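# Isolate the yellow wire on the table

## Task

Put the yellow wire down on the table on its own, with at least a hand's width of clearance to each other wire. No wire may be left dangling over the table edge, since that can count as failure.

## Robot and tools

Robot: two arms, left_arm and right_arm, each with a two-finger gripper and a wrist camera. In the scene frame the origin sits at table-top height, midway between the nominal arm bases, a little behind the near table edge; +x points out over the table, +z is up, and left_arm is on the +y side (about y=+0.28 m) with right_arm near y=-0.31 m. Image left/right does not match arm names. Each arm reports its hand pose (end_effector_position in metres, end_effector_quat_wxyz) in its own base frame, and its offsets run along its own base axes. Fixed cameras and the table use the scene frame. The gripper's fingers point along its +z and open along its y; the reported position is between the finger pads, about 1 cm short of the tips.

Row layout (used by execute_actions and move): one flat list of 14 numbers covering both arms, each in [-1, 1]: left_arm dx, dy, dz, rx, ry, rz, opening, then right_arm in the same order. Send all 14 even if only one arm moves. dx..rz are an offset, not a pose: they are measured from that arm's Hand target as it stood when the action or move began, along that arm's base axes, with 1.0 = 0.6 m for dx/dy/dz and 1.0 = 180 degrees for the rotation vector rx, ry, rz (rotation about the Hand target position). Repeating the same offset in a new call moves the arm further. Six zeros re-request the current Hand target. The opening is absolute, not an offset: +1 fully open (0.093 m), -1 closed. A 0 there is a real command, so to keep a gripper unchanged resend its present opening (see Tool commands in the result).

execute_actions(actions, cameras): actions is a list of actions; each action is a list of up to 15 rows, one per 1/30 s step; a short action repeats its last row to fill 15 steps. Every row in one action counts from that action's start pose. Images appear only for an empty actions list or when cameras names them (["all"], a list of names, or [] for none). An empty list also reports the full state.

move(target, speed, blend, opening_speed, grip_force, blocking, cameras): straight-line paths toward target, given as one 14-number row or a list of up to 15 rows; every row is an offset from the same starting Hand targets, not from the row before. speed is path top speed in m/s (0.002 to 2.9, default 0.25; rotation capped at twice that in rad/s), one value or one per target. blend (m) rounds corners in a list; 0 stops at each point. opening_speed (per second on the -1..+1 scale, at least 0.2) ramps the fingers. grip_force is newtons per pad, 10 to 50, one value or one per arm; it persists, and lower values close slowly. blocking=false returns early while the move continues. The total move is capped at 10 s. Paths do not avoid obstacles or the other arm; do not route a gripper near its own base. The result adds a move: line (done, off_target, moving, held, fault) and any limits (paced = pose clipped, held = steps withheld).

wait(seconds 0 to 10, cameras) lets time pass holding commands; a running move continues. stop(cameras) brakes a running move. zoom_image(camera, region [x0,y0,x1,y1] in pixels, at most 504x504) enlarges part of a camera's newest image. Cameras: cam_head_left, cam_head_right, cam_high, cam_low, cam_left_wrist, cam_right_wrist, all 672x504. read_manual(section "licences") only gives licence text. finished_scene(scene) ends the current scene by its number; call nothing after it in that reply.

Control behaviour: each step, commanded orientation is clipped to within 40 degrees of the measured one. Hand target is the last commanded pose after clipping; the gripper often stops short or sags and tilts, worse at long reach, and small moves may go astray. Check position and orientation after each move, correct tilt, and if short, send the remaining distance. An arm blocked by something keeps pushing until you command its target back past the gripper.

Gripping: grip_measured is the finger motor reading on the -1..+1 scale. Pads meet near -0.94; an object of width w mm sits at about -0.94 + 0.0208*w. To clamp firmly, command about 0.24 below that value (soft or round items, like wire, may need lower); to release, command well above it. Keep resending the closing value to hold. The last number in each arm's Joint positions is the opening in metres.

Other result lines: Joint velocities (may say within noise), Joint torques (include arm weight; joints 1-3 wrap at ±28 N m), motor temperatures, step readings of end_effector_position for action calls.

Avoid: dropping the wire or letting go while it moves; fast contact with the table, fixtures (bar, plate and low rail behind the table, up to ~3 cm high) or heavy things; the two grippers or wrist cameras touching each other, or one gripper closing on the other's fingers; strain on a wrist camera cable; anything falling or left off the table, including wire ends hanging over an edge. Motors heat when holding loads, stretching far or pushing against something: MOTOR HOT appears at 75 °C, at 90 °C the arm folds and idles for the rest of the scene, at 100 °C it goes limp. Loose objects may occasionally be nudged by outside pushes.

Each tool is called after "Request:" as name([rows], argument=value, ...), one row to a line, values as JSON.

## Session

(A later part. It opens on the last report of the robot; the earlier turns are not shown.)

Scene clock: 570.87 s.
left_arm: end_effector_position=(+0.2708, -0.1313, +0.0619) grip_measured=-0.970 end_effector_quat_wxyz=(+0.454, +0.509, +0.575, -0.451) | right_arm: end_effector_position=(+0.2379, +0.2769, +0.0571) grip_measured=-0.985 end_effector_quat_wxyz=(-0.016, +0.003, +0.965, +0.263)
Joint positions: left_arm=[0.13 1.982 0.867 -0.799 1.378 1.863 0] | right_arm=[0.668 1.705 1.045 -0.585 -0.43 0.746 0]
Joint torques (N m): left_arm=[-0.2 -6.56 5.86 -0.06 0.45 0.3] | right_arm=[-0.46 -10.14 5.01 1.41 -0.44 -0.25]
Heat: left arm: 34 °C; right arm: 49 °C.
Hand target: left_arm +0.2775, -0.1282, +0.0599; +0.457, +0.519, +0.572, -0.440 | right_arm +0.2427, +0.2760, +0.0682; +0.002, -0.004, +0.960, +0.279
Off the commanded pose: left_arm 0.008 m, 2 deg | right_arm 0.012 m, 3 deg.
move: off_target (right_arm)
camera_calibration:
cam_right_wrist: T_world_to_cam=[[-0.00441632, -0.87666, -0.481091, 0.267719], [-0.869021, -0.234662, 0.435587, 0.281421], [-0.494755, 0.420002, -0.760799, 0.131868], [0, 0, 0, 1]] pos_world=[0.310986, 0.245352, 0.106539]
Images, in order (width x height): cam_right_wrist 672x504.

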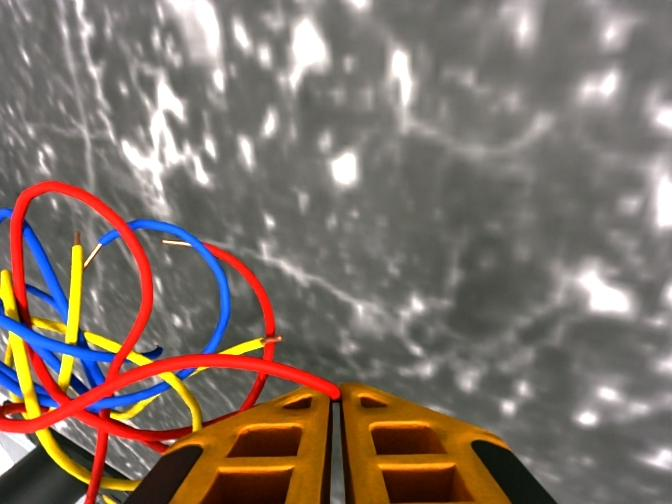

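Request:
execute_actions([
  [[0,0,0,0,0,0,-1,0,-0.01,0.005,0,0,0,-1],[0,0,0,0,0,0,-1,0,-0.02,0.01,0,0,0,-1],[0,0,0,0,0,0,-1,0,-0.03,0.015,0,0,0,-1],[0,0,0,0,0,0,-1,0,-0.04,0.02,0,0,0,-1],[0,0,0,0,0,0,-1,0,-0.05,0.025,0,0,0,-1],[0,0,0,0,0,0,-1,0,-0.06,0.03,0,0,0,-1],[0,0,0,0,0,0,-1,0,-0.07,0.03,0,0,0,-1],[0,0,0,0,0,0,-1,0,-0.08,0.03,0,0,0,-1],[0,0,0,0,0,0,-1,0,-0.09,0.03,0,0,0,-1],[0,0,0,0,0,0,-1,0,-0.10,0.03,0,0,0,-1],[0,0,0,0,0,0,-1,0,-0.11,0.03,0,0,0,-1],[0,0,0,0,0,0,-1,0,-0.12,0.03,0,0,0,-1],[0,0,0,0,0,0,-1,0,-0.125,0.03,0,0,0,-1],[0,0,0,0,0,0,-1,0,-0.13,0.03,0,0,0,-1],[0,0,0,0,0,0,-1,0,-0.13,0.03,0,0,0,-1]],
  [[0,0,0,0,0,0,-1,0,0.03,0,0,0,0,-1],[0,0,0,0,0,0,-1,0,0.06,0,0,0,0,-1],[0,0,0,0,0,0,-1,0,0.06,0,0,0,0,-1],[0,0,0,0,0,0,-1,0,0.04,0,0,0,0,-1],[0,0,0,0,0,0,-1,0,0.02,0,0,0,0,-1],[0,0,0,0,0,0,-1,0,0.0,0,0,0,0,-1],[0,0,0,0,0,0,-1,0,-0.015,0,0,0,0,-1],[0,0,0,0,0,0,-1,0,-0.03,0,0,0,0,-1],[0,0,0,0,0,0,-1,0,-0.045,0,0,0,0,-1],[0,0,0,0,0,0,-1,0,-0.06,0,0,0,0,-1],[0,0,0,0,0,0,-1,0,-0.075,0,0,0,0,-1],[0,0,0,0,0,0,-1,0,-0.09,0,0,0,0,-1],[0,0,0,0,0,0,-1,0,-0.10,0,0,0,0,-1],[0,0,0,0,0,0,-1,0,-0.10,0,0,0,0,-1],[0,0,0,0,0,0,-1,0,-0.10,0,0,0,0,-1]],
  [[0,0,0,0,0,0,-1,0,0.03,0,0,0,0,-1],[0,0,0,0,0,0,-1,0,0.06,0,0,0,0,-1],[0,0,0,0,0,0,-1,0,0.06,0,0,0,0,-1],[0,0,0,0,0,0,-1,0,0.04,0,0,0,0,-1],[0,0,0,0,0,0,-1,0,0.02,0,0,0,0,-1],[0,0,0,0,0,0,-1,0,0.0,0,0,0,0,-1],[0,0,0,0,0,0,-1,0,-0.015,0,0,0,0,-1],[0,0,0,0,0,0,-1,0,-0.03,0,0,0,0,-1],[0,0,0,0,0,0,-1,0,-0.045,0,0,0,0,-1],[0,0,0,0,0,0,-1,0,-0.06,0,0,0,0,-1],[0,0,0,0,0,0,-1,0,-0.075,0,0,0,0,-1],[0,0,0,0,0,0,-1,0,-0.09,0,0,0,0,-1],[0,0,0,0,0,0,-1,0,-0.10,0,0,0,0,-1],[0,0,0,0,0,0,-1,0,-0.10,0,0,0,0,-1],[0,0,0,0,0,0,-1,0,-0.10,0,0,0,0,-1]],
], cameras=["cam_right_wrist", "cam_left_wrist"])

Scene clock: 597.53 s.
left_arm: end_effector_position=(+0.2695, -0.1338, +0.0619) grip_measured=-0.970 end_effector_quat_wxyz=(+0.452, +0.512, +0.573, -0.453) | right_arm: end_effector_position=(+0.2405, +0.0921, +0.0835) grip_measured=-0.985 end_effector_quat_wxyz=(-0.002, +0.001, +0.955, +0.298)
Joint positions: left_arm=[0.121 1.982 0.867 -0.8 1.378 1.863 0] | right_arm=[-0.015 1.507 0.94 -1.018 -0.604 -0.018 0]
Joint torques (N m): left_arm=[0.51 -6.64 5.86 -0.06 0.46 0.28] | right_arm=[-1.29 -5.75 6.91 0.25 -0.04 -0.23]
Heat: left arm: 34 °C; right arm: 50 °C.
Hand target: left_arm +0.2775, -0.1282, +0.0599; +0.457, +0.519, +0.572, -0.440 | right_arm +0.2427, +0.0780, +0.0862; +0.002, -0.004, +0.960, +0.279
Off the commanded pose: left_arm 0.010 m, 2 deg | right_arm 0.014 m, 2 deg.
Step readings (end_effector_position of left_arm | right_arm):
0: (+0.2708, -0.1313, +0.0619) | (+0.2379, +0.2769, +0.0571)
1: (+0.2708, -0.1313, +0.0619) | (+0.2374, +0.2768, +0.0572)
2: (+0.2708, -0.1313, +0.0619) | (+0.2379, +0.2755, +0.0580)
4: (+0.2708, -0.1313, +0.0619) | (+0.2403, +0.2705, +0.0622)
8: (+0.2708, -0.1313, +0.0619) | (+0.2507, +0.2528, +0.0777)
15: (+0.2708, -0.1313, +0.0619) | (+0.2560, +0.2174, +0.0853)
16: (+0.2708, -0.1313, +0.0619) | (+0.2560, +0.2144, +0.0845)
17: (+0.2708, -0.1313, +0.0619) | (+0.2550, +0.2151, +0.0842)
19: (+0.2708, -0.1313, +0.0619) | (+0.2471, +0.2246, +0.0840)
23: (+0.2708, -0.1313, +0.0619) | (+0.2472, +0.2136, +0.0828)
30: (+0.2702, -0.1326, +0.0619) | (+0.2585, +0.1602, +0.0856)
31: (+0.2702, -0.1326, +0.0619) | (+0.2586, +0.1566, +0.0855)
32: (+0.2702, -0.1326, +0.0619) | (+0.2569, +0.1581, +0.0848)
34: (+0.2702, -0.1326, +0.0619) | (+0.2499, +0.1682, +0.0846)
38: (+0.2702, -0.1326, +0.0619) | (+0.2496, +0.1537, +0.0837)
45: (+0.2695, -0.1338, +0.0619) | (+0.2540, +0.1008, +0.0847)
camera_calibration:
cam_left_wrist: T_world_to_cam=[[-0.998069, -0.0571759, 0.0242664, 0.259323], [-0.0531138, 0.583103, -0.81066, 0.179964], [0.0322004, -0.810384, -0.585014, 0.00105979], [0, 0, 0, 1]] pos_world=[0.268347, -0.0892516, 0.140217]
cam_right_wrist: T_world_to_cam=[[0.00778086, -0.839604, -0.543143, 0.117177], [-0.882123, -0.261574, 0.391711, 0.238205], [-0.470954, 0.476071, -0.74267, 0.218522], [0, 0, 0, 1]] pos_world=[0.312128, 0.0566583, 0.132626]
Images, in order (width x height): cam_left_wrist 672x504, cam_right_wrist 672x504.

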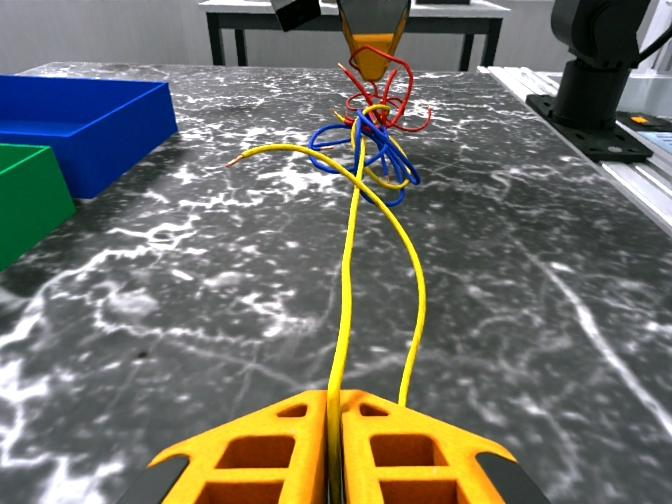

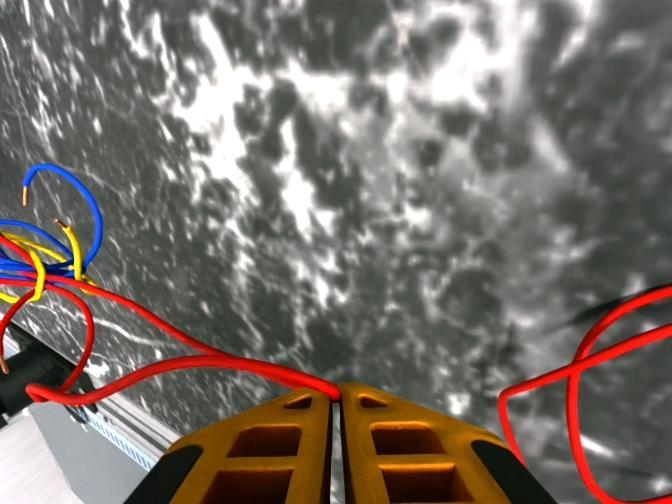

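Request:
execute_actions([
  [[0,0,0,0,0,0,-1,0,0.03,0,0,0,0,-1],[0,0,0,0,0,0,-1,0,0.06,0,0,0,0,-1],[0,0,0,0,0,0,-1,0,0.06,0,0,0,0,-1],[0,0,0,0,0,0,-1,0,0.04,0,0,0,0,-1],[0,0,0,0,0,0,-1,0,0.02,0,0,0,0,-1],[0,0,0,0,0,0,-1,0,0.0,0,0,0,0,-1],[0,0,0,0,0,0,-1,0,-0.015,0,0,0,0,-1],[0,0,0,0,0,0,-1,0,-0.03,0,0,0,0,-1],[0,0,0,0,0,0,-1,0,-0.04,0,0,0,0,-1],[0,0,0,0,0,0,-1,0,-0.05,0,0,0,0,-1],[0,0,0,0,0,0,-1,0,-0.06,0,0,0,0,-1],[0,0,0,0,0,0,-1,0,-0.07,0,0,0,0,-1],[0,0,0,0,0,0,-1,0,-0.075,0,0,0,0,-1],[0,0,0,0,0,0,-1,0,-0.075,0,0,0,0,-1],[0,0,0,0,0,0,-1,0,-0.075,0,0,0,0,-1]],
  [[0,0,0,0,0,0,-1,0,0.03,0,0,0,0,-1],[0,0,0,0,0,0,-1,0,0.06,0,0,0,0,-1],[0,0,0,0,0,0,-1,0,0.07,0,0,0,0,-1],[0,0,0,0,0,0,-1,0,0.05,0,0,0,0,-1],[0,0,0,0,0,0,-1,0,0.03,0,0,0,0,-1],[0,0,0,0,0,0,-1,0,0.01,0,0,0,0,-1],[0,0,0,0,0,0,-1,0,-0.01,0,0,0,0,-1],[0,0,0,0,0,0,-1,0,-0.025,0,0,0,0,-1],[0,0,0,0,0,0,-1,0,-0.04,0,0,0,0,-1],[0,0,0,0,0,0,-1,0,-0.05,0,0,0,0,-1],[0,0,0,0,0,0,-1,0,-0.06,0,0,0,0,-1],[0,0,0,0,0,0,-1,0,-0.065,0,0,0,0,-1],[0,0,0,0,0,0,-1,0,-0.065,0,0,0,0,-1],[0,0,0,0,0,0,-1,0,-0.065,0,0,0,0,-1],[0,0,0,0,0,0,-1,0,-0.065,0,0,0,0,-1]],
  [[0,0,0,0,0,0,-1,0,0.03,0,0,0,0,-1],[0,0,0,0,0,0,-1,0,0.06,0,0,0,0,-1],[0,0,0,0,0,0,-1,0,0.08,0,0,0,0,-1],[0,0,0,0,0,0,-1,0,0.08,0,0,0,0,-1],[0,0,0,0,0,0,-1,0,0.06,0,0,0,0,-1],[0,0,0,0,0,0,-1,0,0.04,0,0,0,0,-1],[0,0,0,0,0,0,-1,0,0.02,0,0,0,0,-1],[0,0,0,0,0,0,-1,0,0.0,0,0,0,0,-1],[0,0,0,0,0,0,-1,0,-0.015,0,0,0,0,-1],[0,0,0,0,0,0,-1,0,-0.03,0,0,0,0,-1],[0,0,0,0,0,0,-1,0,-0.04,0,0,0,0,-1],[0,0,0,0,0,0,-1,0,-0.05,0,0,0,0,-1],[0,0,0,0,0,0,-1,0,-0.05,0,0,0,0,-1],[0,0,0,0,0,0,-1,0,-0.05,0,0,0,0,-1],[0,0,0,0,0,0,-1,0,-0.05,0,0,0,0,-1]],
], cameras=["cam_high", "cam_left_wrist"])

Scene clock: 643.47 s.
left_arm: end_effector_position=(+0.2699, -0.1330, +0.0619) grip_measured=-0.970 end_effector_quat_wxyz=(+0.453, +0.511, +0.574, -0.453) | right_arm: end_effector_position=(+0.2375, -0.0229, +0.0855) grip_measured=-0.985 end_effector_quat_wxyz=(-0.006, +0.005, +0.954, +0.298)
Joint positions: left_arm=[0.124 1.982 0.867 -0.801 1.378 1.863 0] | right_arm=[-0.461 1.687 1.118 -1.31 -0.531 -0.535 0]
Joint torques (N m): left_arm=[0.28 -6.58 5.83 -0.07 0.46 0.28] | right_arm=[-0.95 -5.5 7.41 -0.28 -0.03 -0.29]
Heat: left arm: 34 °C; right arm: 44 °C.
Hand target: left_arm +0.2775, -0.1282, +0.0599; +0.457, +0.519, +0.572, -0.440 | right_arm +0.2428, -0.0360, +0.0862; +0.002, -0.004, +0.960, +0.279
Off the commanded pose: left_arm 0.009 m, 2 deg | right_arm 0.014 m, 3 deg.
Step readings (end_effector_position of left_arm | right_arm):
0: (+0.2695, -0.1338, +0.0619) | (+0.2405, +0.0921, +0.0835)
1: (+0.2695, -0.1338, +0.0619) | (+0.2404, +0.0923, +0.0834)
2: (+0.2695, -0.1338, +0.0619) | (+0.2400, +0.0945, +0.0831)
4: (+0.2697, -0.1334, +0.0619) | (+0.2368, +0.1066, +0.0826)
8: (+0.2699, -0.1330, +0.0619) | (+0.2390, +0.0904, +0.0826)
15: (+0.2699, -0.1330, +0.0619) | (+0.2447, +0.0462, +0.0844)
16: (+0.2699, -0.1330, +0.0619) | (+0.2446, +0.0441, +0.0842)
17: (+0.2699, -0.1330, +0.0619) | (+0.2443, +0.0460, +0.0837)
19: (+0.2699, -0.1330, +0.0619) | (+0.2415, +0.0621, +0.0834)
23: (+0.2699, -0.1330, +0.0619) | (+0.2398, +0.0513, +0.0835)
30: (+0.2699, -0.1330, +0.0619) | (+0.2443, +0.0019, +0.0838)
31: (+0.2699, -0.1330, +0.0619) | (+0.2438, +0.0023, +0.0838)
32: (+0.2699, -0.1330, +0.0619) | (+0.2436, +0.0063, +0.0833)
34: (+0.2699, -0.1330, +0.0619) | (+0.2409, +0.0254, +0.0821)
38: (+0.2699, -0.1330, +0.0619) | (+0.2379, +0.0282, +0.0830)
45: (+0.2699, -0.1330, +0.0619) | (+0.2443, -0.0268, +0.0846)
camera_calibration:
cam_left_wrist: T_world_to_cam=[[-0.997878, -0.0602669, 0.0246472, 0.2593], [-0.0552288, 0.582934, -0.810641, 0.180066], [0.0344871, -0.810282, -0.585025, 0.00109198], [0, 0, 0, 1]] pos_world=[0.268657, -0.0884548, 0.140217]
Images, in order (width x height): cam_high 672x504, cam_left_wrist 672x504.

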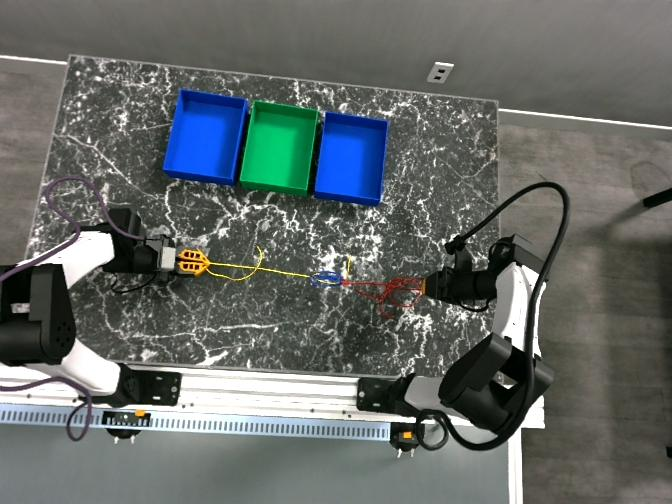

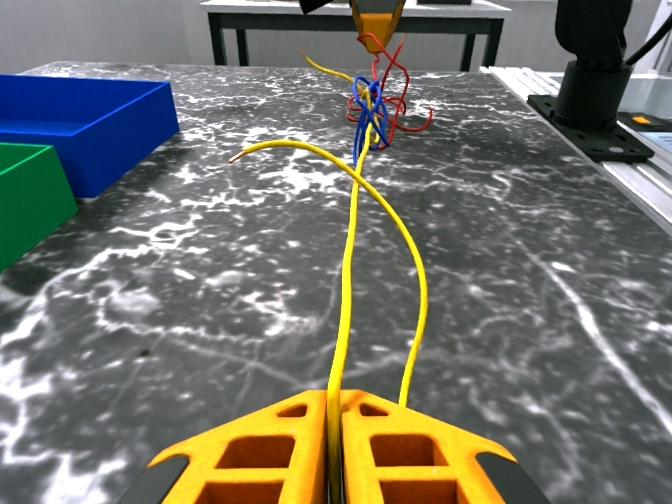

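Request:
execute_actions([
  [[0,0,0,0,0,0,-1,0,0.03,0,0,0,0,-1],[0,0,0,0,0,0,-1,0,0.06,0,0,0,0,-1],[0,0,0,0,0,0,-1,0,0.07,0,0,0,0,-1],[0,0,0,0,0,0,-1,0,0.06,0,0,0,0,-1],[0,0,0,0,0,0,-1,0,0.04,0,0,0,0,-1],[0,0,0,0,0,0,-1,0,0.02,0,0,0,0,-1],[0,0,0,0,0,0,-1,0,0.0,0,0,0,0,-1],[0,0,0,0,0,0,-1,0,-0.02,0,0,0,0,-1],[0,0,0,0,0,0,-1,0,-0.035,0,0,0,0,-1],[0,0,0,0,0,0,-1,0,-0.045,0,0,0,0,-1],[0,0,0,0,0,0,-1,0,-0.055,0,0,0,0,-1],[0,0,0,0,0,0,-1,0,-0.06,0,0,0,0,-1],[0,0,0,0,0,0,-1,0,-0.06,0,0,0,0,-1],[0,0,0,0,0,0,-1,0,-0.06,0,0,0,0,-1],[0,0,0,0,0,0,-1,0,-0.06,0,0,0,0,-1]],
  [[0,0,0,0,0,0,-1,0,0.03,0,0,0,0,-1],[0,0,0,0,0,0,-1,0,0.06,0,0,0,0,-1],[0,0,0,0,0,0,-1,0,0.08,0,0,0,0,-1],[0,0,0,0,0,0,-1,0,0.07,0,0,0,0,-1],[0,0,0,0,0,0,-1,0,0.05,0,0,0,0,-1],[0,0,0,0,0,0,-1,0,0.03,0,0,0,0,-1],[0,0,0,0,0,0,-1,0,0.01,0,0,0,0,-1],[0,0,0,0,0,0,-1,0,-0.01,0,0,0,0,-1],[0,0,0,0,0,0,-1,0,-0.025,0,0,0,0,-1],[0,0,0,0,0,0,-1,0,-0.035,0,0,0,0,-1],[0,0,0,0,0,0,-1,0,-0.04,0,0,0,0,-1],[0,0,0,0,0,0,-1,0,-0.045,0,0,0,0,-1],[0,0,0,0,0,0,-1,0,-0.045,0,0,0,0,-1],[0,0,0,0,0,0,-1,0,-0.045,0,0,0,0,-1],[0,0,0,0,0,0,-1,0,-0.045,0,0,0,0,-1]],
  [[0,0,0,0,0,0,-1,0,0.03,0,0,0,0,-1],[0,0,0,0,0,0,-1,0,0.06,0,0,0,0,-1],[0,0,0,0,0,0,-1,0,0.08,0,0,0,0,-1],[0,0,0,0,0,0,-1,0,0.07,0,0,0,0,-1],[0,0,0,0,0,0,-1,0,0.05,0,0,0,0,-1],[0,0,0,0,0,0,-1,0,0.03,0,0,0,0,-1],[0,0,0,0,0,0,-1,0,0.01,0,0,0,0,-1],[0,0,0,0,0,0,-1,0,-0.01,0,0,0,0,-1],[0,0,0,0,0,0,-1,0,-0.02,0,0,0,0,-1],[0,0,0,0,0,0,-1,0,-0.03,0,0,0,0,-1],[0,0,0,0,0,0,-1,0,-0.035,0,0,0,0,-1],[0,0,0,0,0,0,-1,0,-0.035,0,0,0,0,-1],[0,0,0,0,0,0,-1,0,-0.035,0,0,0,0,-1],[0,0,0,0,0,0,-1,0,-0.035,0,0,0,0,-1],[0,0,0,0,0,0,-1,0,-0.035,0,0,0,0,-1]],
], cameras=["cam_high", "cam_left_wrist"])

Scene clock: 672.50 s.
left_arm: end_effector_position=(+0.2715, -0.1293, +0.0620) grip_measured=-0.970 end_effector_quat_wxyz=(+0.455, +0.506, +0.578, -0.450) | right_arm: end_effector_position=(+0.2421, -0.1132, +0.0843) grip_measured=-0.985 end_effector_quat_wxyz=(+0.002, +0.004, +0.958, +0.285)
Joint positions: left_arm=[0.138 1.982 0.867 -0.803 1.378 1.863 0] | right_arm=[-0.705 1.891 1.367 -1.443 -0.434 -0.786 0]
Joint torques (N m): left_arm=[0.05 -6.61 5.89 -0.05 0.45 0.29] | right_arm=[0.01 -6.74 7.2 -0.67 -0.19 -0.28]
Motor temperatures (°C): left_arm=[25 34 32 27 26 28 29] | right_arm=[24 43 40 29 27 25 27]
Heat: left arm: 34 °C; right arm: 43 °C.
Hand target: left_arm +0.2775, -0.1282, +0.0599; +0.457, +0.519, +0.572, -0.440 | right_arm +0.2428, -0.1200, +0.0862; +0.002, -0.004, +0.960, +0.279
Off the commanded pose: left_arm 0.006 m, 2 deg | right_arm 0.007 m, 1 deg.
Step readings (end_effector_position of left_arm | right_arm):
0: (+0.2699, -0.1330, +0.0619) | (+0.2375, -0.0228, +0.0856)
1: (+0.2699, -0.1330, +0.0619) | (+0.2376, -0.0225, +0.0855)
2: (+0.2699, -0.1330, +0.0619) | (+0.2375, -0.0202, +0.0851)
4: (+0.2699, -0.1330, +0.0619) | (+0.2363, -0.0059, +0.0828)
8: (+0.2699, -0.1330, +0.0619) | (+0.2363, -0.0097, +0.0840)
15: (+0.2693, -0.1338, +0.0620) | (+0.2395, -0.0518, +0.0867)
16: (+0.2693, -0.1338, +0.0620) | (+0.2395, -0.0520, +0.0866)
17: (+0.2693, -0.1338, +0.0620) | (+0.2385, -0.0493, +0.0858)
19: (+0.2693, -0.1338, +0.0620) | (+0.2364, -0.0352, +0.0835)
23: (+0.2697, -0.1330, +0.0620) | (+0.2368, -0.0373, +0.0854)
30: (+0.2697, -0.1330, +0.0620) | (+0.2413, -0.0841, +0.0866)
31: (+0.2697, -0.1330, +0.0620) | (+0.2406, -0.0836, +0.0862)
32: (+0.2697, -0.1330, +0.0620) | (+0.2395, -0.0799, +0.0854)
34: (+0.2697, -0.1330, +0.0620) | (+0.2357, -0.0635, +0.0825)
38: (+0.2697, -0.1330, +0.0620) | (+0.2378, -0.0642, +0.0856)
45: (+0.2705, -0.1313, +0.0620) | (+0.2421, -0.1143, +0.0856)
camera_calibration:
cam_left_wrist: T_world_to_cam=[[-0.996904, -0.0739966, 0.0265745, 0.258967], [-0.0648033, 0.581914, -0.810664, 0.180484], [0.0445223, -0.809877, -0.584908, 0.00135039], [0, 0, 0, 1]] pos_world=[0.269801, -0.0847698, 0.14022]
Images, in order (width x height): cam_high 672x504, cam_left_wrist 672x504.

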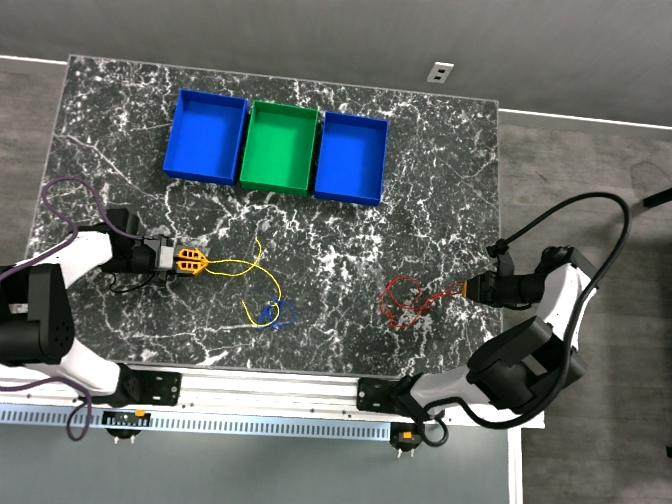

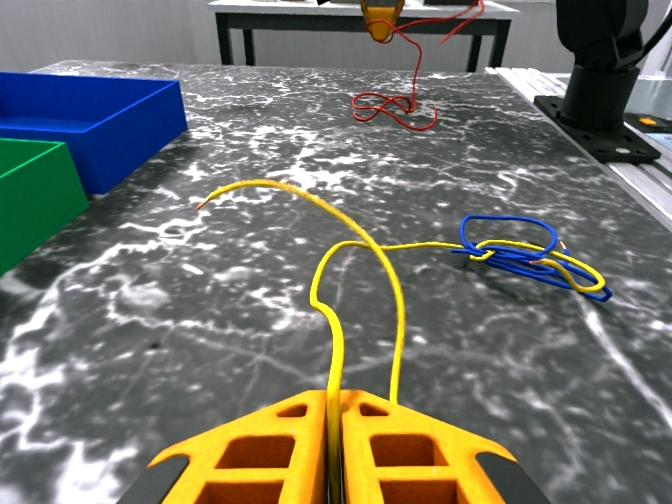

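Request:
move([
  [0,0,0,0,0,0,-1,0,0.05,-0.0737,-0.10,0,0,-1],
  [0,0,0,0,0,0,-1,0,0.05,-0.0737,-0.10,0,0,-0.35],
  [0,0,0,0,0,0,-1,0,0.05,0.05,-0.10,0,0,-0.35],
  [0,0,0,0,0,0,-1,-0.138,0.63,0.10,-0.18,0,0,-0.35],
], speed=[0.25,0.2,0.2,0.45], blend=[0,0,0.04,0], opening_speed=1.2, cameras=["cam_right_wrist", "cam_high"])

Scene clock: 706.77 s.
left_arm: end_effector_position=(+0.2715, -0.1293, +0.0620) grip_measured=-0.970 end_effector_quat_wxyz=(+0.455, +0.506, +0.578, -0.450) | right_arm: end_effector_position=(+0.1595, +0.2569, +0.1413) grip_measured=-0.352 end_effector_quat_wxyz=(-0.003, -0.011, +1.000, +0.004)
Joint positions: left_arm=[0.138 1.982 0.867 -0.803 1.378 1.863 0] | right_arm=[1.01 1.682 1.473 -1.358 -0.01 0.988 0.028]
Joint torques (N m): left_arm=[0.03 -6.61 5.85 -0.05 0.46 0.3] | right_arm=[0.4 -6.06 8.12 0.18 0.11 0.2]
Heat: left arm: 34 °C; right arm: 44 °C.
Hand target: left_arm +0.2775, -0.1282, +0.0599; +0.457, +0.519, +0.572, -0.440 | right_arm +0.1600, +0.2580, +0.1463; +0.000, -0.005, +1.000, +0.000
Off the commanded pose: left_arm 0.006 m, 2 deg | right_arm 0.005 m, 1 deg.
move: done; blend cut to 0.0371 m at target 3
camera_calibration:
cam_right_wrist: T_world_to_cam=[[0.0319238, -0.999262, 0.0213414, 0.244983], [-0.880522, -0.0180143, 0.473663, 0.112775], [-0.472929, -0.0339127, -0.880448, 0.295536], [0, 0, 0, 1]] pos_world=[0.231248, 0.256856, 0.201559]
Images, in order (width x height): cam_high 672x504, cam_right_wrist 672x504.

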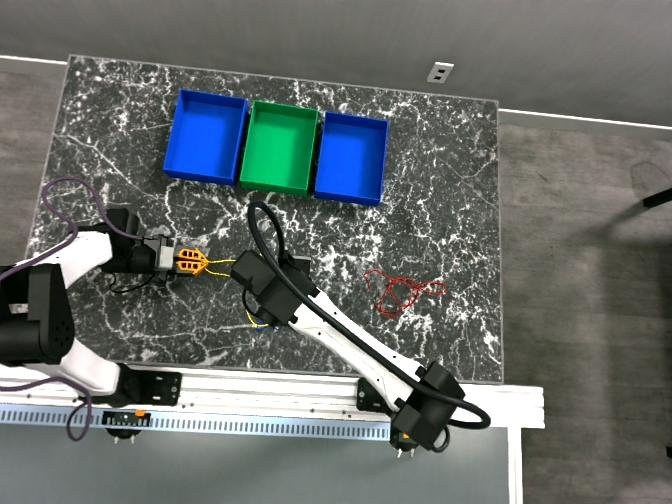

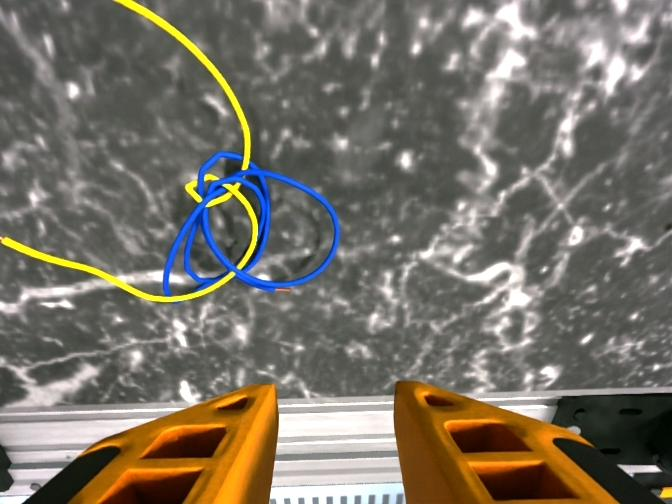

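Request:
zoom_image(camera="cam_right_wrist", region=[130, 120, 370, 310])

Scaled by 2.100 from the camera's 672x504 image, which has a finer 960x720 frame.

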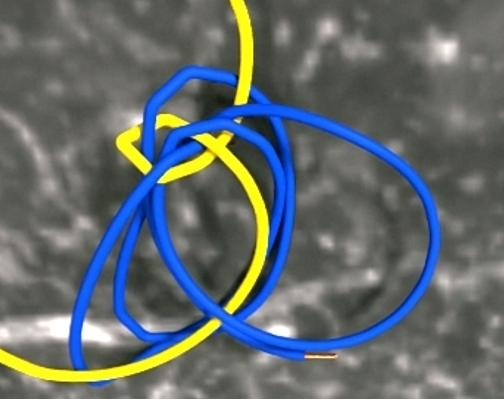

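Request:
move([
  [0,0,0,0,0,0,-1,-0.0167,-0.0158,-0.11,0,0,0,-0.42],
  [0,0,0,0,0,0,-1,-0.0167,-0.0158,-0.182,0,0,0,-0.42],
  [0,0,0,0,0,0,-1,-0.0167,-0.0158,-0.182,0,0,0,-1],
  [0,0,0,0,0,0,-1,-0.0,-0.10,-0.10,0.18,0,0,-1],
], speed=[0.25,0.15,0.1,0.2], blend=[0.015,0,0,0], cameras=["cam_right_wrist", "cam_left_wrist"])

Scene clock: 737.63 s.
left_arm: end_effector_position=(+0.2715, -0.1293, +0.0620) grip_measured=-0.970 end_effector_quat_wxyz=(+0.455, +0.506, +0.578, -0.450) | right_arm: end_effector_position=(+0.1581, +0.1954, +0.0819) grip_measured=-0.989 end_effector_quat_wxyz=(-0.011, +0.008, +0.964, +0.265)
Joint positions: left_arm=[0.138 1.982 0.867 -0.803 1.378 1.863 0] | right_arm=[0.597 1.216 0.72 -0.767 -0.446 0.684 0]
Joint torques (N m): left_arm=[0.1 -6.58 5.86 -0.05 0.46 0.3] | right_arm=[-0.5 -4.82 5.3 1.48 -0.45 -0.24]
Heat: left arm: 34 °C; right arm: 43 °C.
Hand target: left_arm +0.2775, -0.1282, +0.0599; +0.457, +0.519, +0.572, -0.440 | right_arm +0.1600, +0.1981, +0.0863; +0.002, -0.004, +0.960, +0.279
Off the commanded pose: left_arm 0.006 m, 2 deg | right_arm 0.006 m, 3 deg.
move: off_target (right_arm)
camera_calibration:
cam_left_wrist: T_world_to_cam=[[-0.996904, -0.0739966, 0.0265745, 0.258967], [-0.0648033, 0.581914, -0.810664, 0.180484], [0.0445223, -0.809877, -0.584908, 0.00135039], [0, 0, 0, 1]] pos_world=[0.269801, -0.0847698, 0.14022]
cam_right_wrist: T_world_to_cam=[[-0.0110274, -0.874901, -0.484177, 0.208723], [-0.875235, -0.225718, 0.427803, 0.182116], [-0.483573, 0.428486, -0.763254, 0.142271], [0, 0, 0, 1]] pos_world=[0.230494, 0.162757, 0.131738]
Images, in order (width x height): cam_left_wrist 672x504, cam_right_wrist 672x504.

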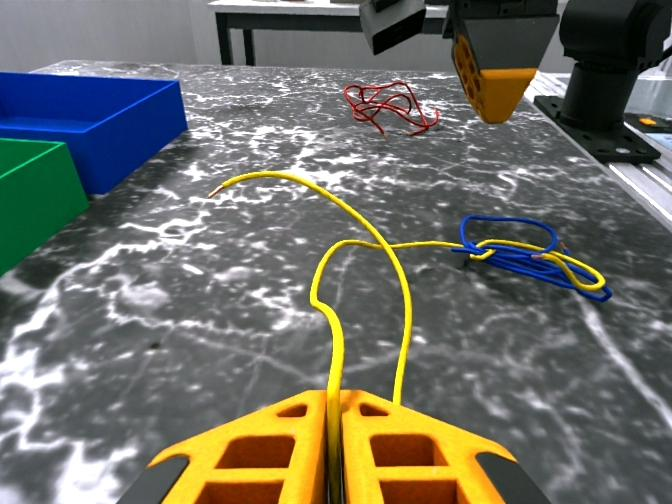

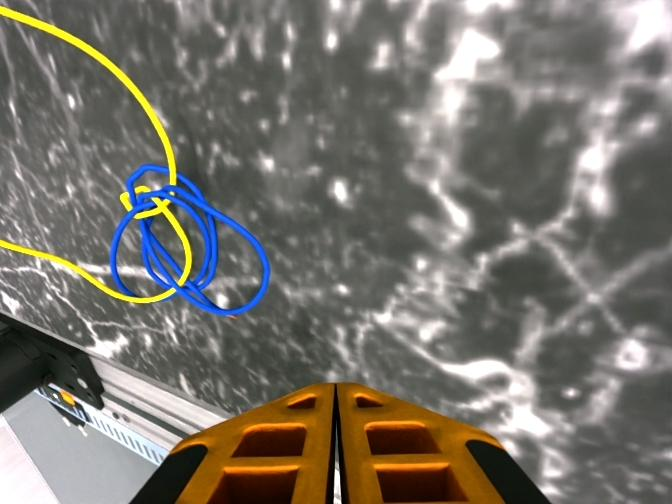

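Request:
move([
  [0,0,0,0,0,0,-1,-0.0167,0.0898,-0.027,-0.18,0,0,-0.38],
  [0,0,0,0,0,0,-1,-0.0167,0.0898,-0.097,-0.18,0,0,-0.38],
  [0,0,0,0,0,0,-1,-0.0167,0.0898,-0.097,-0.18,0,0,-1],
], speed=[0.3,0.12,0.1], cameras=["cam_right_wrist"])

Scene clock: 764.80 s.
left_arm: end_effector_position=(+0.2715, -0.1293, +0.0620) grip_measured=-0.970 end_effector_quat_wxyz=(+0.455, +0.506, +0.578, -0.450) | right_arm: end_effector_position=(+0.1487, +0.2485, +0.0319) grip_measured=-0.989 end_effector_quat_wxyz=(-0.007, -0.010, +1.000, -0.003)
Joint positions: left_arm=[0.138 1.982 0.867 -0.803 1.378 1.863 0] | right_arm=[1.027 1.726 1.078 -0.935 -0.009 1.007 0]
Joint torques (N m): left_arm=[0.1 -6.58 5.89 -0.06 0.46 0.29] | right_arm=[0.73 -5.87 4.64 0.66 0.08 0.16]
Heat: left arm: 34 °C; right arm: 41 °C.
Hand target: left_arm +0.2775, -0.1282, +0.0599; +0.457, +0.519, +0.572, -0.440 | right_arm +0.1500, +0.2519, +0.0281; +0.001, -0.005, +1.000, +0.000
Off the commanded pose: left_arm 0.006 m, 2 deg | right_arm 0.005 m, 1 deg.
move: done
camera_calibration:
cam_right_wrist: T_world_to_cam=[[0.0303325, -0.998908, 0.0355489, 0.239007], [-0.87697, -0.00953166, 0.48045, 0.152087], [-0.479587, -0.0457486, -0.876301, 0.197693], [0, 0, 0, 1]] pos_world=[0.220937, 0.24924, 0.0916722]
Images, in order (width x height): cam_right_wrist 672x504.

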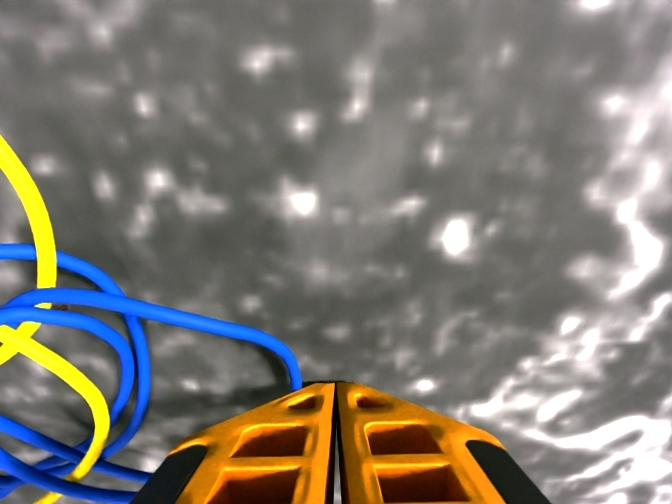

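Request:
move([
  [0,0,0,0,0,0,-1,0,0,0.03,0,0,0,-0.28],
  [0,0,0,0,0,0,-1,0,0.012,0.0,0,0,0,-0.28],
  [0,0,0,0,0,0,-1,0,0.012,-0.014,0,0,0,-0.28],
  [0,0,0,0,0,0,-1,0,0.012,-0.014,0,0,0,-1],
], speed=[0.12,0.12,0.05,0.1], blend=[0,0,0,0], cameras=["cam_right_wrist"])

Scene clock: 794.57 s.
left_arm: end_effector_position=(+0.2715, -0.1293, +0.0620) grip_measured=-0.970 end_effector_quat_wxyz=(+0.455, +0.506, +0.578, -0.450) | right_arm: end_effector_position=(+0.1505, +0.2559, +0.0313) grip_measured=-0.989 end_effector_quat_wxyz=(+0.000, -0.009, +1.000, +0.003)
Joint positions: left_arm=[0.138 1.982 0.867 -0.803 1.378 1.863 0] | right_arm=[1.037 1.739 1.091 -0.918 -0.003 1.019 0]
Joint torques (N m): left_arm=[0.06 -6.61 5.83 -0.04 0.44 0.29] | right_arm=[1.16 -4.22 3.89 0.89 0.03 0.18]
Heat: left arm: 34 °C; right arm: 42 °C.
Hand target: left_arm +0.2775, -0.1282, +0.0599; +0.457, +0.519, +0.572, -0.440 | right_arm +0.1500, +0.2592, +0.0197; +0.001, -0.004, +1.000, +0.000
Off the commanded pose: left_arm 0.006 m, 2 deg | right_arm 0.012 m, 1 deg.
move: off_target (right_arm); target 4's new opening was sent with right_arm's hand 0.018 m and 1 deg from that target
camera_calibration:
cam_right_wrist: T_world_to_cam=[[0.028045, -0.99931, 0.0243516, 0.247113], [-0.883234, -0.0133648, 0.468743, 0.156211], [-0.468094, -0.0346541, -0.882999, 0.194], [0, 0, 0, 1]] pos_world=[0.22185, 0.255753, 0.0920617]
Images, in order (width x height): cam_right_wrist 672x504.

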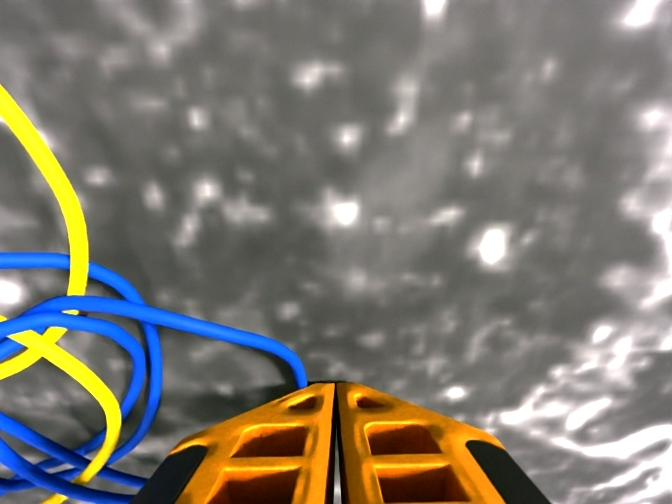

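Request:
move([
  [0,0,0,0,0,0,-1,0,0,0.07,0,0,0,-1],
  [0,0,0,0,0,0,-1,0,0.005,0.07,0,0,0,-0.38],
], speed=[0.15,0.1], cameras=["cam_right_wrist"])

Scene clock: 817.40 s.
left_arm: end_effector_position=(+0.2715, -0.1293, +0.0620) grip_measured=-0.970 end_effector_quat_wxyz=(+0.455, +0.506, +0.578, -0.450) | right_arm: end_effector_position=(+0.1515, +0.2567, +0.0505) grip_measured=-0.382 end_effector_quat_wxyz=(-0.007, -0.006, +1.000, -0.008)
Joint positions: left_arm=[0.138 1.982 0.867 -0.803 1.378 1.863 0] | right_arm=[1.036 1.739 1.172 -1.025 -0.003 1.024 0.027]
Joint torques (N m): left_arm=[0.12 -6.58 5.81 -0.04 0.45 0.29] | right_arm=[1.4 -8.5 7.65 0.15 0.05 0.2]
Heat: left arm: 34 °C; right arm: 41 °C.
Hand target: left_arm +0.2775, -0.1282, +0.0599; +0.457, +0.519, +0.572, -0.440 | right_arm +0.1500, +0.2621, +0.0617; +0.001, -0.005, +1.000, +0.000
Off the commanded pose: left_arm 0.006 m, 2 deg | right_arm 0.013 m, 1 deg.
move: off_target (right_arm); target 2's new opening was sent with right_arm's hand 0.013 m and 1 deg from that target
camera_calibration:
cam_right_wrist: T_world_to_cam=[[0.0224328, -0.998702, 0.0457338, 0.247127], [-0.877252, 0.00227713, 0.480025, 0.142695], [-0.479506, -0.0508884, -0.876062, 0.217087], [0, 0, 0, 1]] pos_world=[0.22373, 0.257528, 0.110382]
Images, in order (width x height): cam_right_wrist 672x504.

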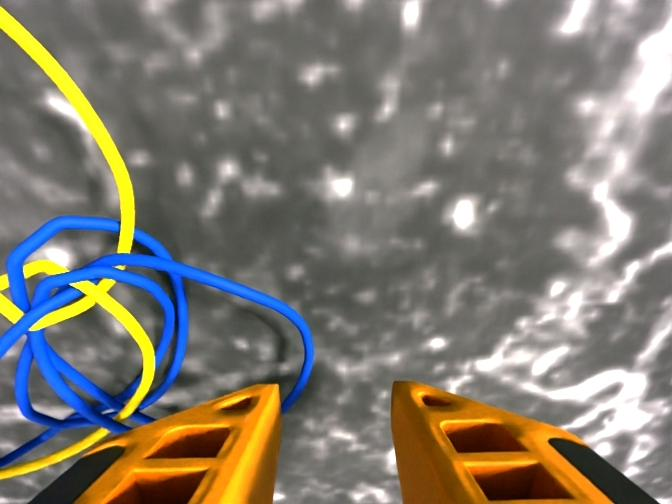

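Request:
move([
  [0,0,0,0,0,0,-1,-0.025,0.035,0.022,0,0,0,-1],
  [0,0,0,0,0,0,-1,-0.025,0.035,-0.0595,0,0,0,-1],
  [0,0,0,0,0,0,-1,-0.025,0.035,-0.0595,0,0,0,-0.25],
], speed=[0.15,0.12,0.1], cameras=["cam_right_wrist"])

Scene clock: 891.43 s.
left_arm: end_effector_position=(+0.2715, -0.1293, +0.0620) grip_measured=-0.970 end_effector_quat_wxyz=(+0.455, +0.506, +0.578, -0.450) | right_arm: end_effector_position=(+0.1334, +0.2618, +0.0346) grip_measured=-0.253 end_effector_quat_wxyz=(-0.008, -0.006, +0.999, -0.038)
Joint positions: left_arm=[0.138 1.982 0.867 -0.803 1.378 1.863 0] | right_arm=[1.111 1.794 1.169 -1.022 0.02 1.1 0.033]
Joint torques (N m): left_arm=[0.09 -6.57 5.83 -0.05 0.45 0.3] | right_arm=[1.54 -6.12 4.12 1.31 -0.26 0.17]
Heat: left arm: 34 °C; right arm: 44 °C.
Hand target: left_arm +0.2775, -0.1282, +0.0599; +0.457, +0.519, +0.572, -0.440 | right_arm +0.1350, +0.2832, +0.0260; +0.000, -0.005, +1.000, +0.000
Off the commanded pose: left_arm 0.006 m, 2 deg | right_arm 0.023 m, 5 deg.
move: off_target (right_arm); target 3's new opening was sent with right_arm's hand 0.012 m and 2 deg from that target
camera_calibration:
cam_right_wrist: T_world_to_cam=[[0.0230477, -0.994039, 0.106562, 0.249912], [-0.876007, 0.0312831, 0.481284, 0.126628], [-0.481748, -0.104442, -0.870064, 0.208742], [0, 0, 0, 1]] pos_world=[0.205728, 0.266262, 0.0940434]
Images, in order (width x height): cam_right_wrist 672x504.

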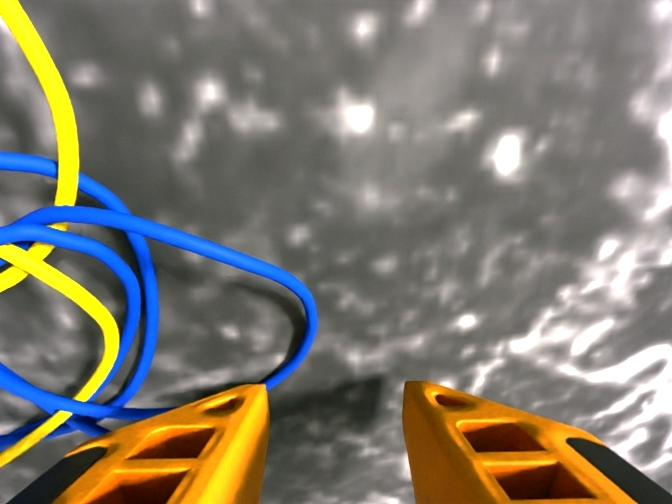

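Request:
move([
  [0,0,0.30,0,0,0,-1,0.0,-0.07,0.14,0,0,0,-0.25],
], speed=0.2, cameras=["cam_high", "cam_left_wrist", "cam_right_wrist", "cam_low"])

Scene clock: 908.60 s.
left_arm: end_effector_position=(+0.2729, -0.1291, +0.2382) grip_measured=-0.970 end_effector_quat_wxyz=(+0.456, +0.506, +0.579, -0.449) | right_arm: end_effector_position=(+0.1350, +0.2387, +0.0961) grip_measured=-0.252 end_effector_quat_wxyz=(-0.002, +0.003, +1.000, -0.017)
Joint positions: left_arm=[0.138 1.638 1.246 -1.51 1.378 1.848 0] | right_arm=[1.063 1.619 1.224 -1.208 0.012 1.069 0.033]
Joint torques (N m): left_arm=[0.05 -5.05 8.24 -0.11 0.46 0.3] | right_arm=[-0.55 -8.58 7.76 0.11 -0.12 -0.19]
Heat: left arm: 34 °C; right arm: 44 °C.
Hand target: left_arm +0.2776, -0.1282, +0.2399; +0.457, +0.519, +0.573, -0.440 | right_arm +0.1350, +0.2411, +0.1100; +0.001, -0.004, +1.000, +0.000
Off the commanded pose: left_arm 0.005 m, 2 deg | right_arm 0.014 m, 2 deg.
move: off_target (right_arm)
camera_calibration:
cam_left_wrist: T_world_to_cam=[[-0.996689, -0.0767799, 0.0267566, 0.255151], [-0.066622, 0.58253, -0.810074, 0.323721], [0.046611, -0.809175, -0.585716, 0.104326], [0, 0, 0, 1]] pos_world=[0.271011, -0.0845688, 0.316516]
cam_right_wrist: T_world_to_cam=[[0.00460404, -0.997963, 0.0636341, 0.22791], [-0.881172, 0.0260364, 0.472079, 0.102048], [-0.472774, -0.0582461, -0.879257, 0.249275], [0, 0, 0, 1]] pos_world=[0.206723, 0.239308, 0.1565]
Images, in order (width x height): cam_high 672x504, cam_low 672x504, cam_left_wrist 672x504, cam_right_wrist 672x504.

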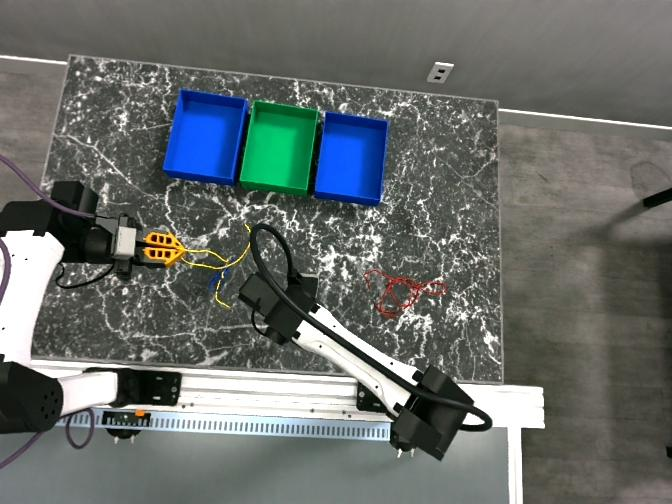

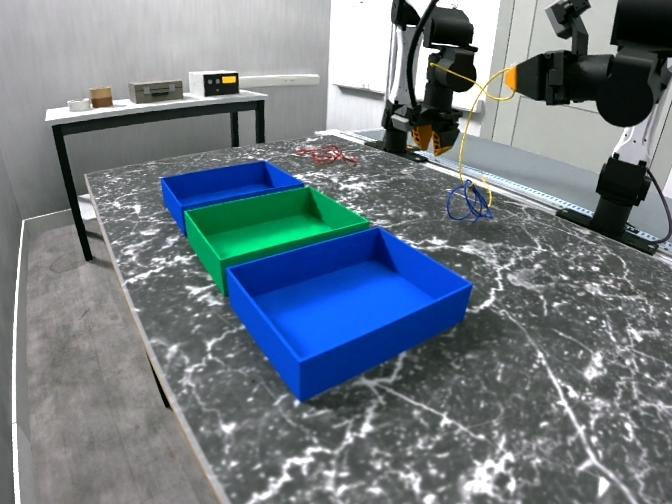

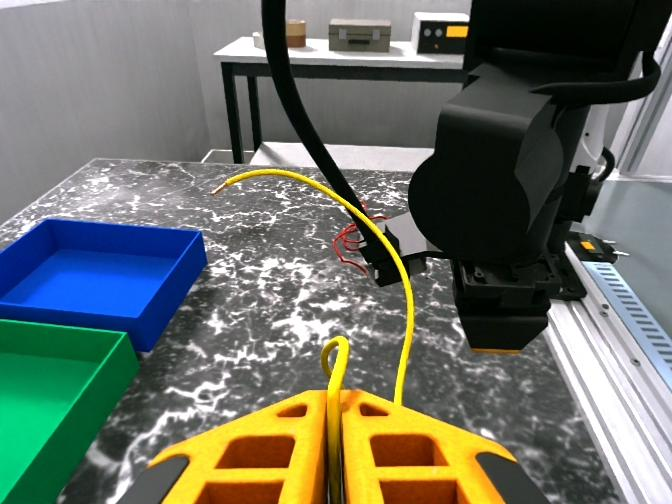

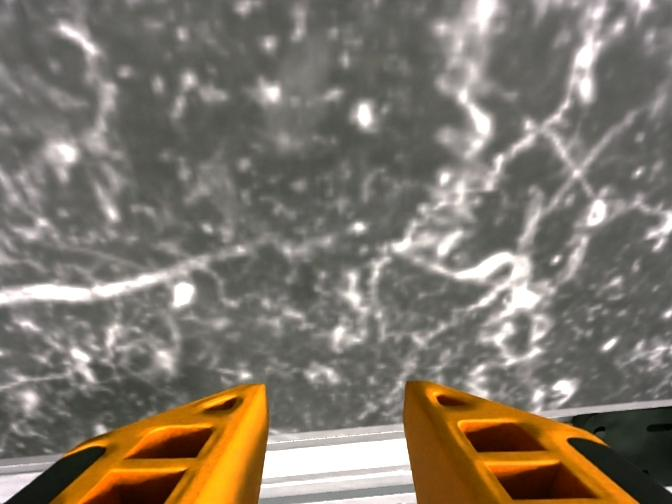

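Request:
zoom_image(camera="cam_low", region=[410, 50, 530, 240])

Scaled by 2.653 from the camera's 672x504 image, which has a finer 960x720 frame.

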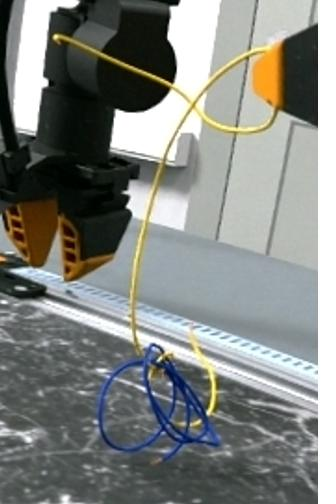

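Request:
move(target=[0,0,0,0,0,0,-1,0.117,0.0815,0.01,0.2263,-0.2270,0.4614,-0.1], speed=0.5, cameras=["cam_right_wrist", "cam_low"])

Scene clock: 926.60 s.
left_arm: end_effector_position=(+0.2724, -0.1292, +0.2384) grip_measured=-0.970 end_effector_quat_wxyz=(+0.456, +0.506, +0.578, -0.449) | right_arm: end_effector_position=(+0.1998, +0.2843, +0.1082) grip_measured=-0.102 end_effector_quat_wxyz=(-0.295, +0.630, -0.649, -0.307)
Joint positions: left_arm=[0.138 1.638 1.246 -1.515 1.378 1.854 0] | right_arm=[0.657 1.409 0.767 -0.297 -0.659 -0.662 0.04]
Joint torques (N m): left_arm=[0.09 -4.89 8.39 -0.12 0.46 0.32] | right_arm=[-0.43 -4.38 7.1 2.11 -0.71 -0.19]
Heat: left arm: 35 °C; right arm: 45 °C.
Hand target: left_arm +0.2776, -0.1282, +0.2399; +0.457, +0.519, +0.572, -0.440 | right_arm +0.2051, +0.2900, +0.1160; -0.314, +0.637, -0.632, -0.310
Off the commanded pose: left_arm 0.006 m, 2 deg | right_arm 0.011 m, 3 deg.
move: off_target (right_arm)
camera_calibration:
cam_right_wrist: T_world_to_cam=[[0.999438, -0.0335353, -0.000172027, -0.193708], [-0.0310732, -0.924106, -0.38087, 0.34484], [0.0126136, 0.380661, -0.924629, 0.0764323], [0, 0, 0, 1]] pos_world=[0.20335, 0.283078, 0.201977]
Images, in order (width x height): cam_low 672x504, cam_right_wrist 672x504.

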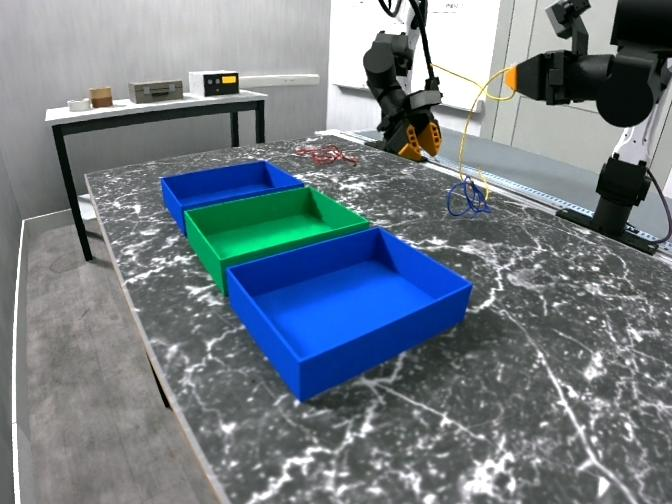

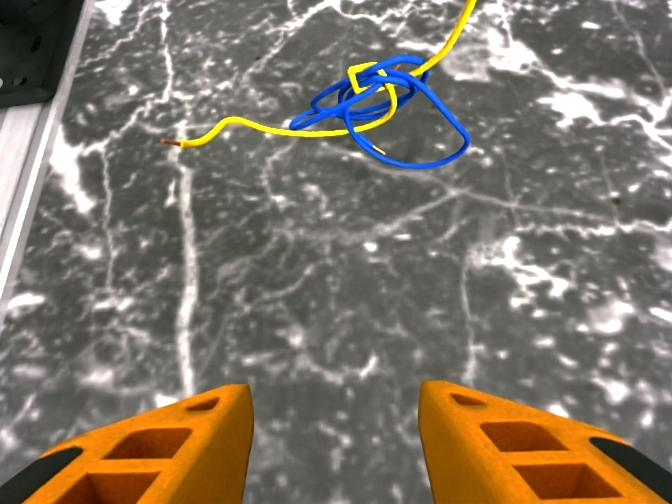

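Request:
move([
  [0,0,0,0,0,0,-1,0.1165,0.05,-0.06,0.08,0,0,-0.1],
  [0,0,0,0,0,0,-1,0.1165,0.195,-0.0867,0.08,0,0,-0.1],
], speed=[0.3,0.15], cameras=["cam_right_wrist", "cam_low"])

Scene clock: 958.00 s.
left_arm: end_effector_position=(+0.2724, -0.1292, +0.2384) grip_measured=-0.970 end_effector_quat_wxyz=(+0.456, +0.506, +0.578, -0.449) | right_arm: end_effector_position=(+0.2644, +0.3998, +0.0565) grip_measured=-0.102 end_effector_quat_wxyz=(-0.372, +0.598, -0.593, -0.390)
Joint positions: left_arm=[0.138 1.638 1.246 -1.515 1.378 1.854 0] | right_arm=[0.743 2.006 0.953 0.439 -0.757 -0.431 0.04]
Joint torques (N m): left_arm=[0.03 -4.94 8.36 -0.1 0.46 0.31] | right_arm=[0.7 -7.75 7.32 2.6 -0.24 0.17]
Motor temperatures (°C): left_arm=[25 33 38 27 26 28 29] | right_arm=[24 41 43 35 27 25 26]
Heat: left arm: 38 °C; right arm: 43 °C.
Hand target: left_arm +0.2776, -0.1282, +0.2399; +0.457, +0.519, +0.572, -0.440 | right_arm +0.2751, +0.4071, +0.0640; -0.391, +0.593, -0.588, -0.387
Off the commanded pose: left_arm 0.006 m, 2 deg | right_arm 0.015 m, 2 deg.
move: off_target (right_arm)
camera_calibration:
cam_right_wrist: T_world_to_cam=[[0.999991, -0.00201929, 0.0037399, -0.267414], [0.000658525, -0.795694, -0.605698, 0.386801], [0.0041989, 0.605695, -0.795686, -0.111157], [0, 0, 0, 1]] pos_world=[0.267624, 0.374562, 0.146839]
Images, in order (width x height): cam_low 672x504, cam_right_wrist 672x504.

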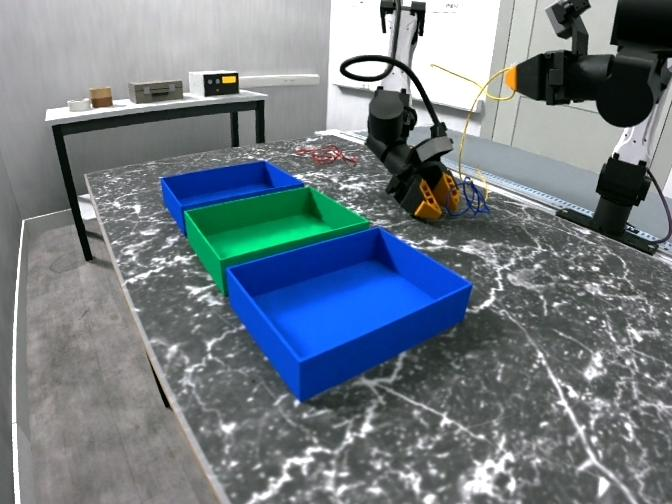

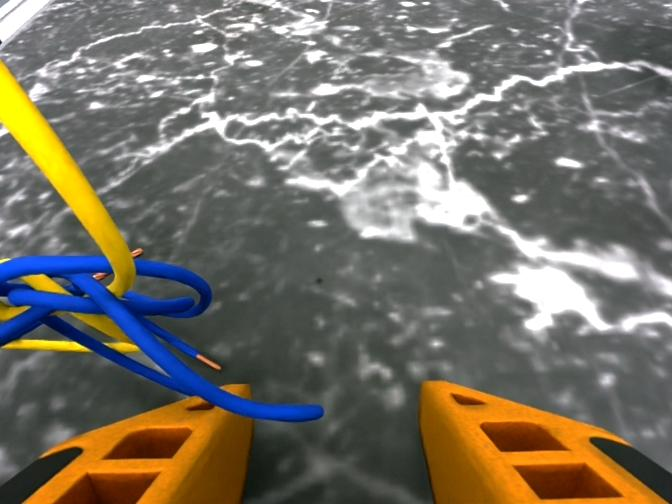

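Request:
move([
  [0,0,0,0,0,0,-1,-0.01,0.0,0.005,0,0,0,-1],
  [0,0,0,0,0,0,-1,-0.01,-0.04,0.01,0,0,0,-1],
], speed=[0.1,0.1], cameras=["cam_right_wrist"])

Scene clock: 974.53 s.
left_arm: end_effector_position=(+0.2724, -0.1292, +0.2384) grip_measured=-0.970 end_effector_quat_wxyz=(+0.456, +0.506, +0.578, -0.449) | right_arm: end_effector_position=(+0.2682, +0.3826, +0.0507) grip_measured=-0.985 end_effector_quat_wxyz=(-0.368, +0.586, -0.610, -0.387)
Joint positions: left_arm=[0.138 1.638 1.246 -1.515 1.378 1.854 0] | right_arm=[0.709 1.986 0.905 0.445 -0.758 -0.424 0]
Joint torques (N m): left_arm=[0.09 -4.92 8.32 -0.1 0.46 0.32] | right_arm=[-0.39 -12.29 4.4 2.41 -0.56 -0.28]
Heat: left arm: 38 °C; right arm: 44 °C.
Hand target: left_arm +0.2776, -0.1282, +0.2399; +0.457, +0.519, +0.572, -0.440 | right_arm +0.2691, +0.3831, +0.0700; -0.391, +0.592, -0.589, -0.387
Off the commanded pose: left_arm 0.006 m, 2 deg | right_arm 0.019 m, 4 deg.
move: off_target (right_arm)
camera_calibration:
cam_right_wrist: T_world_to_cam=[[0.999097, -0.0378854, -0.0192227, -0.256007], [-0.041888, -0.803015, -0.594484, 0.383259], [0.00708616, 0.594753, -0.803877, -0.101654], [0, 0, 0, 1]] pos_world=[0.27255, 0.358522, 0.141203]
Images, in order (width x height): cam_right_wrist 672x504.

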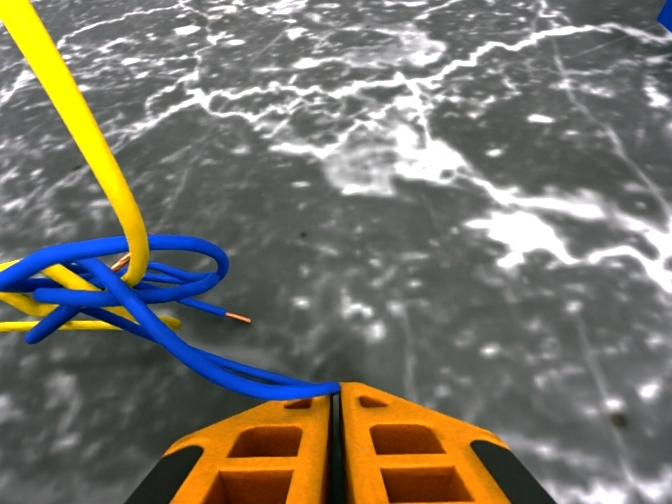

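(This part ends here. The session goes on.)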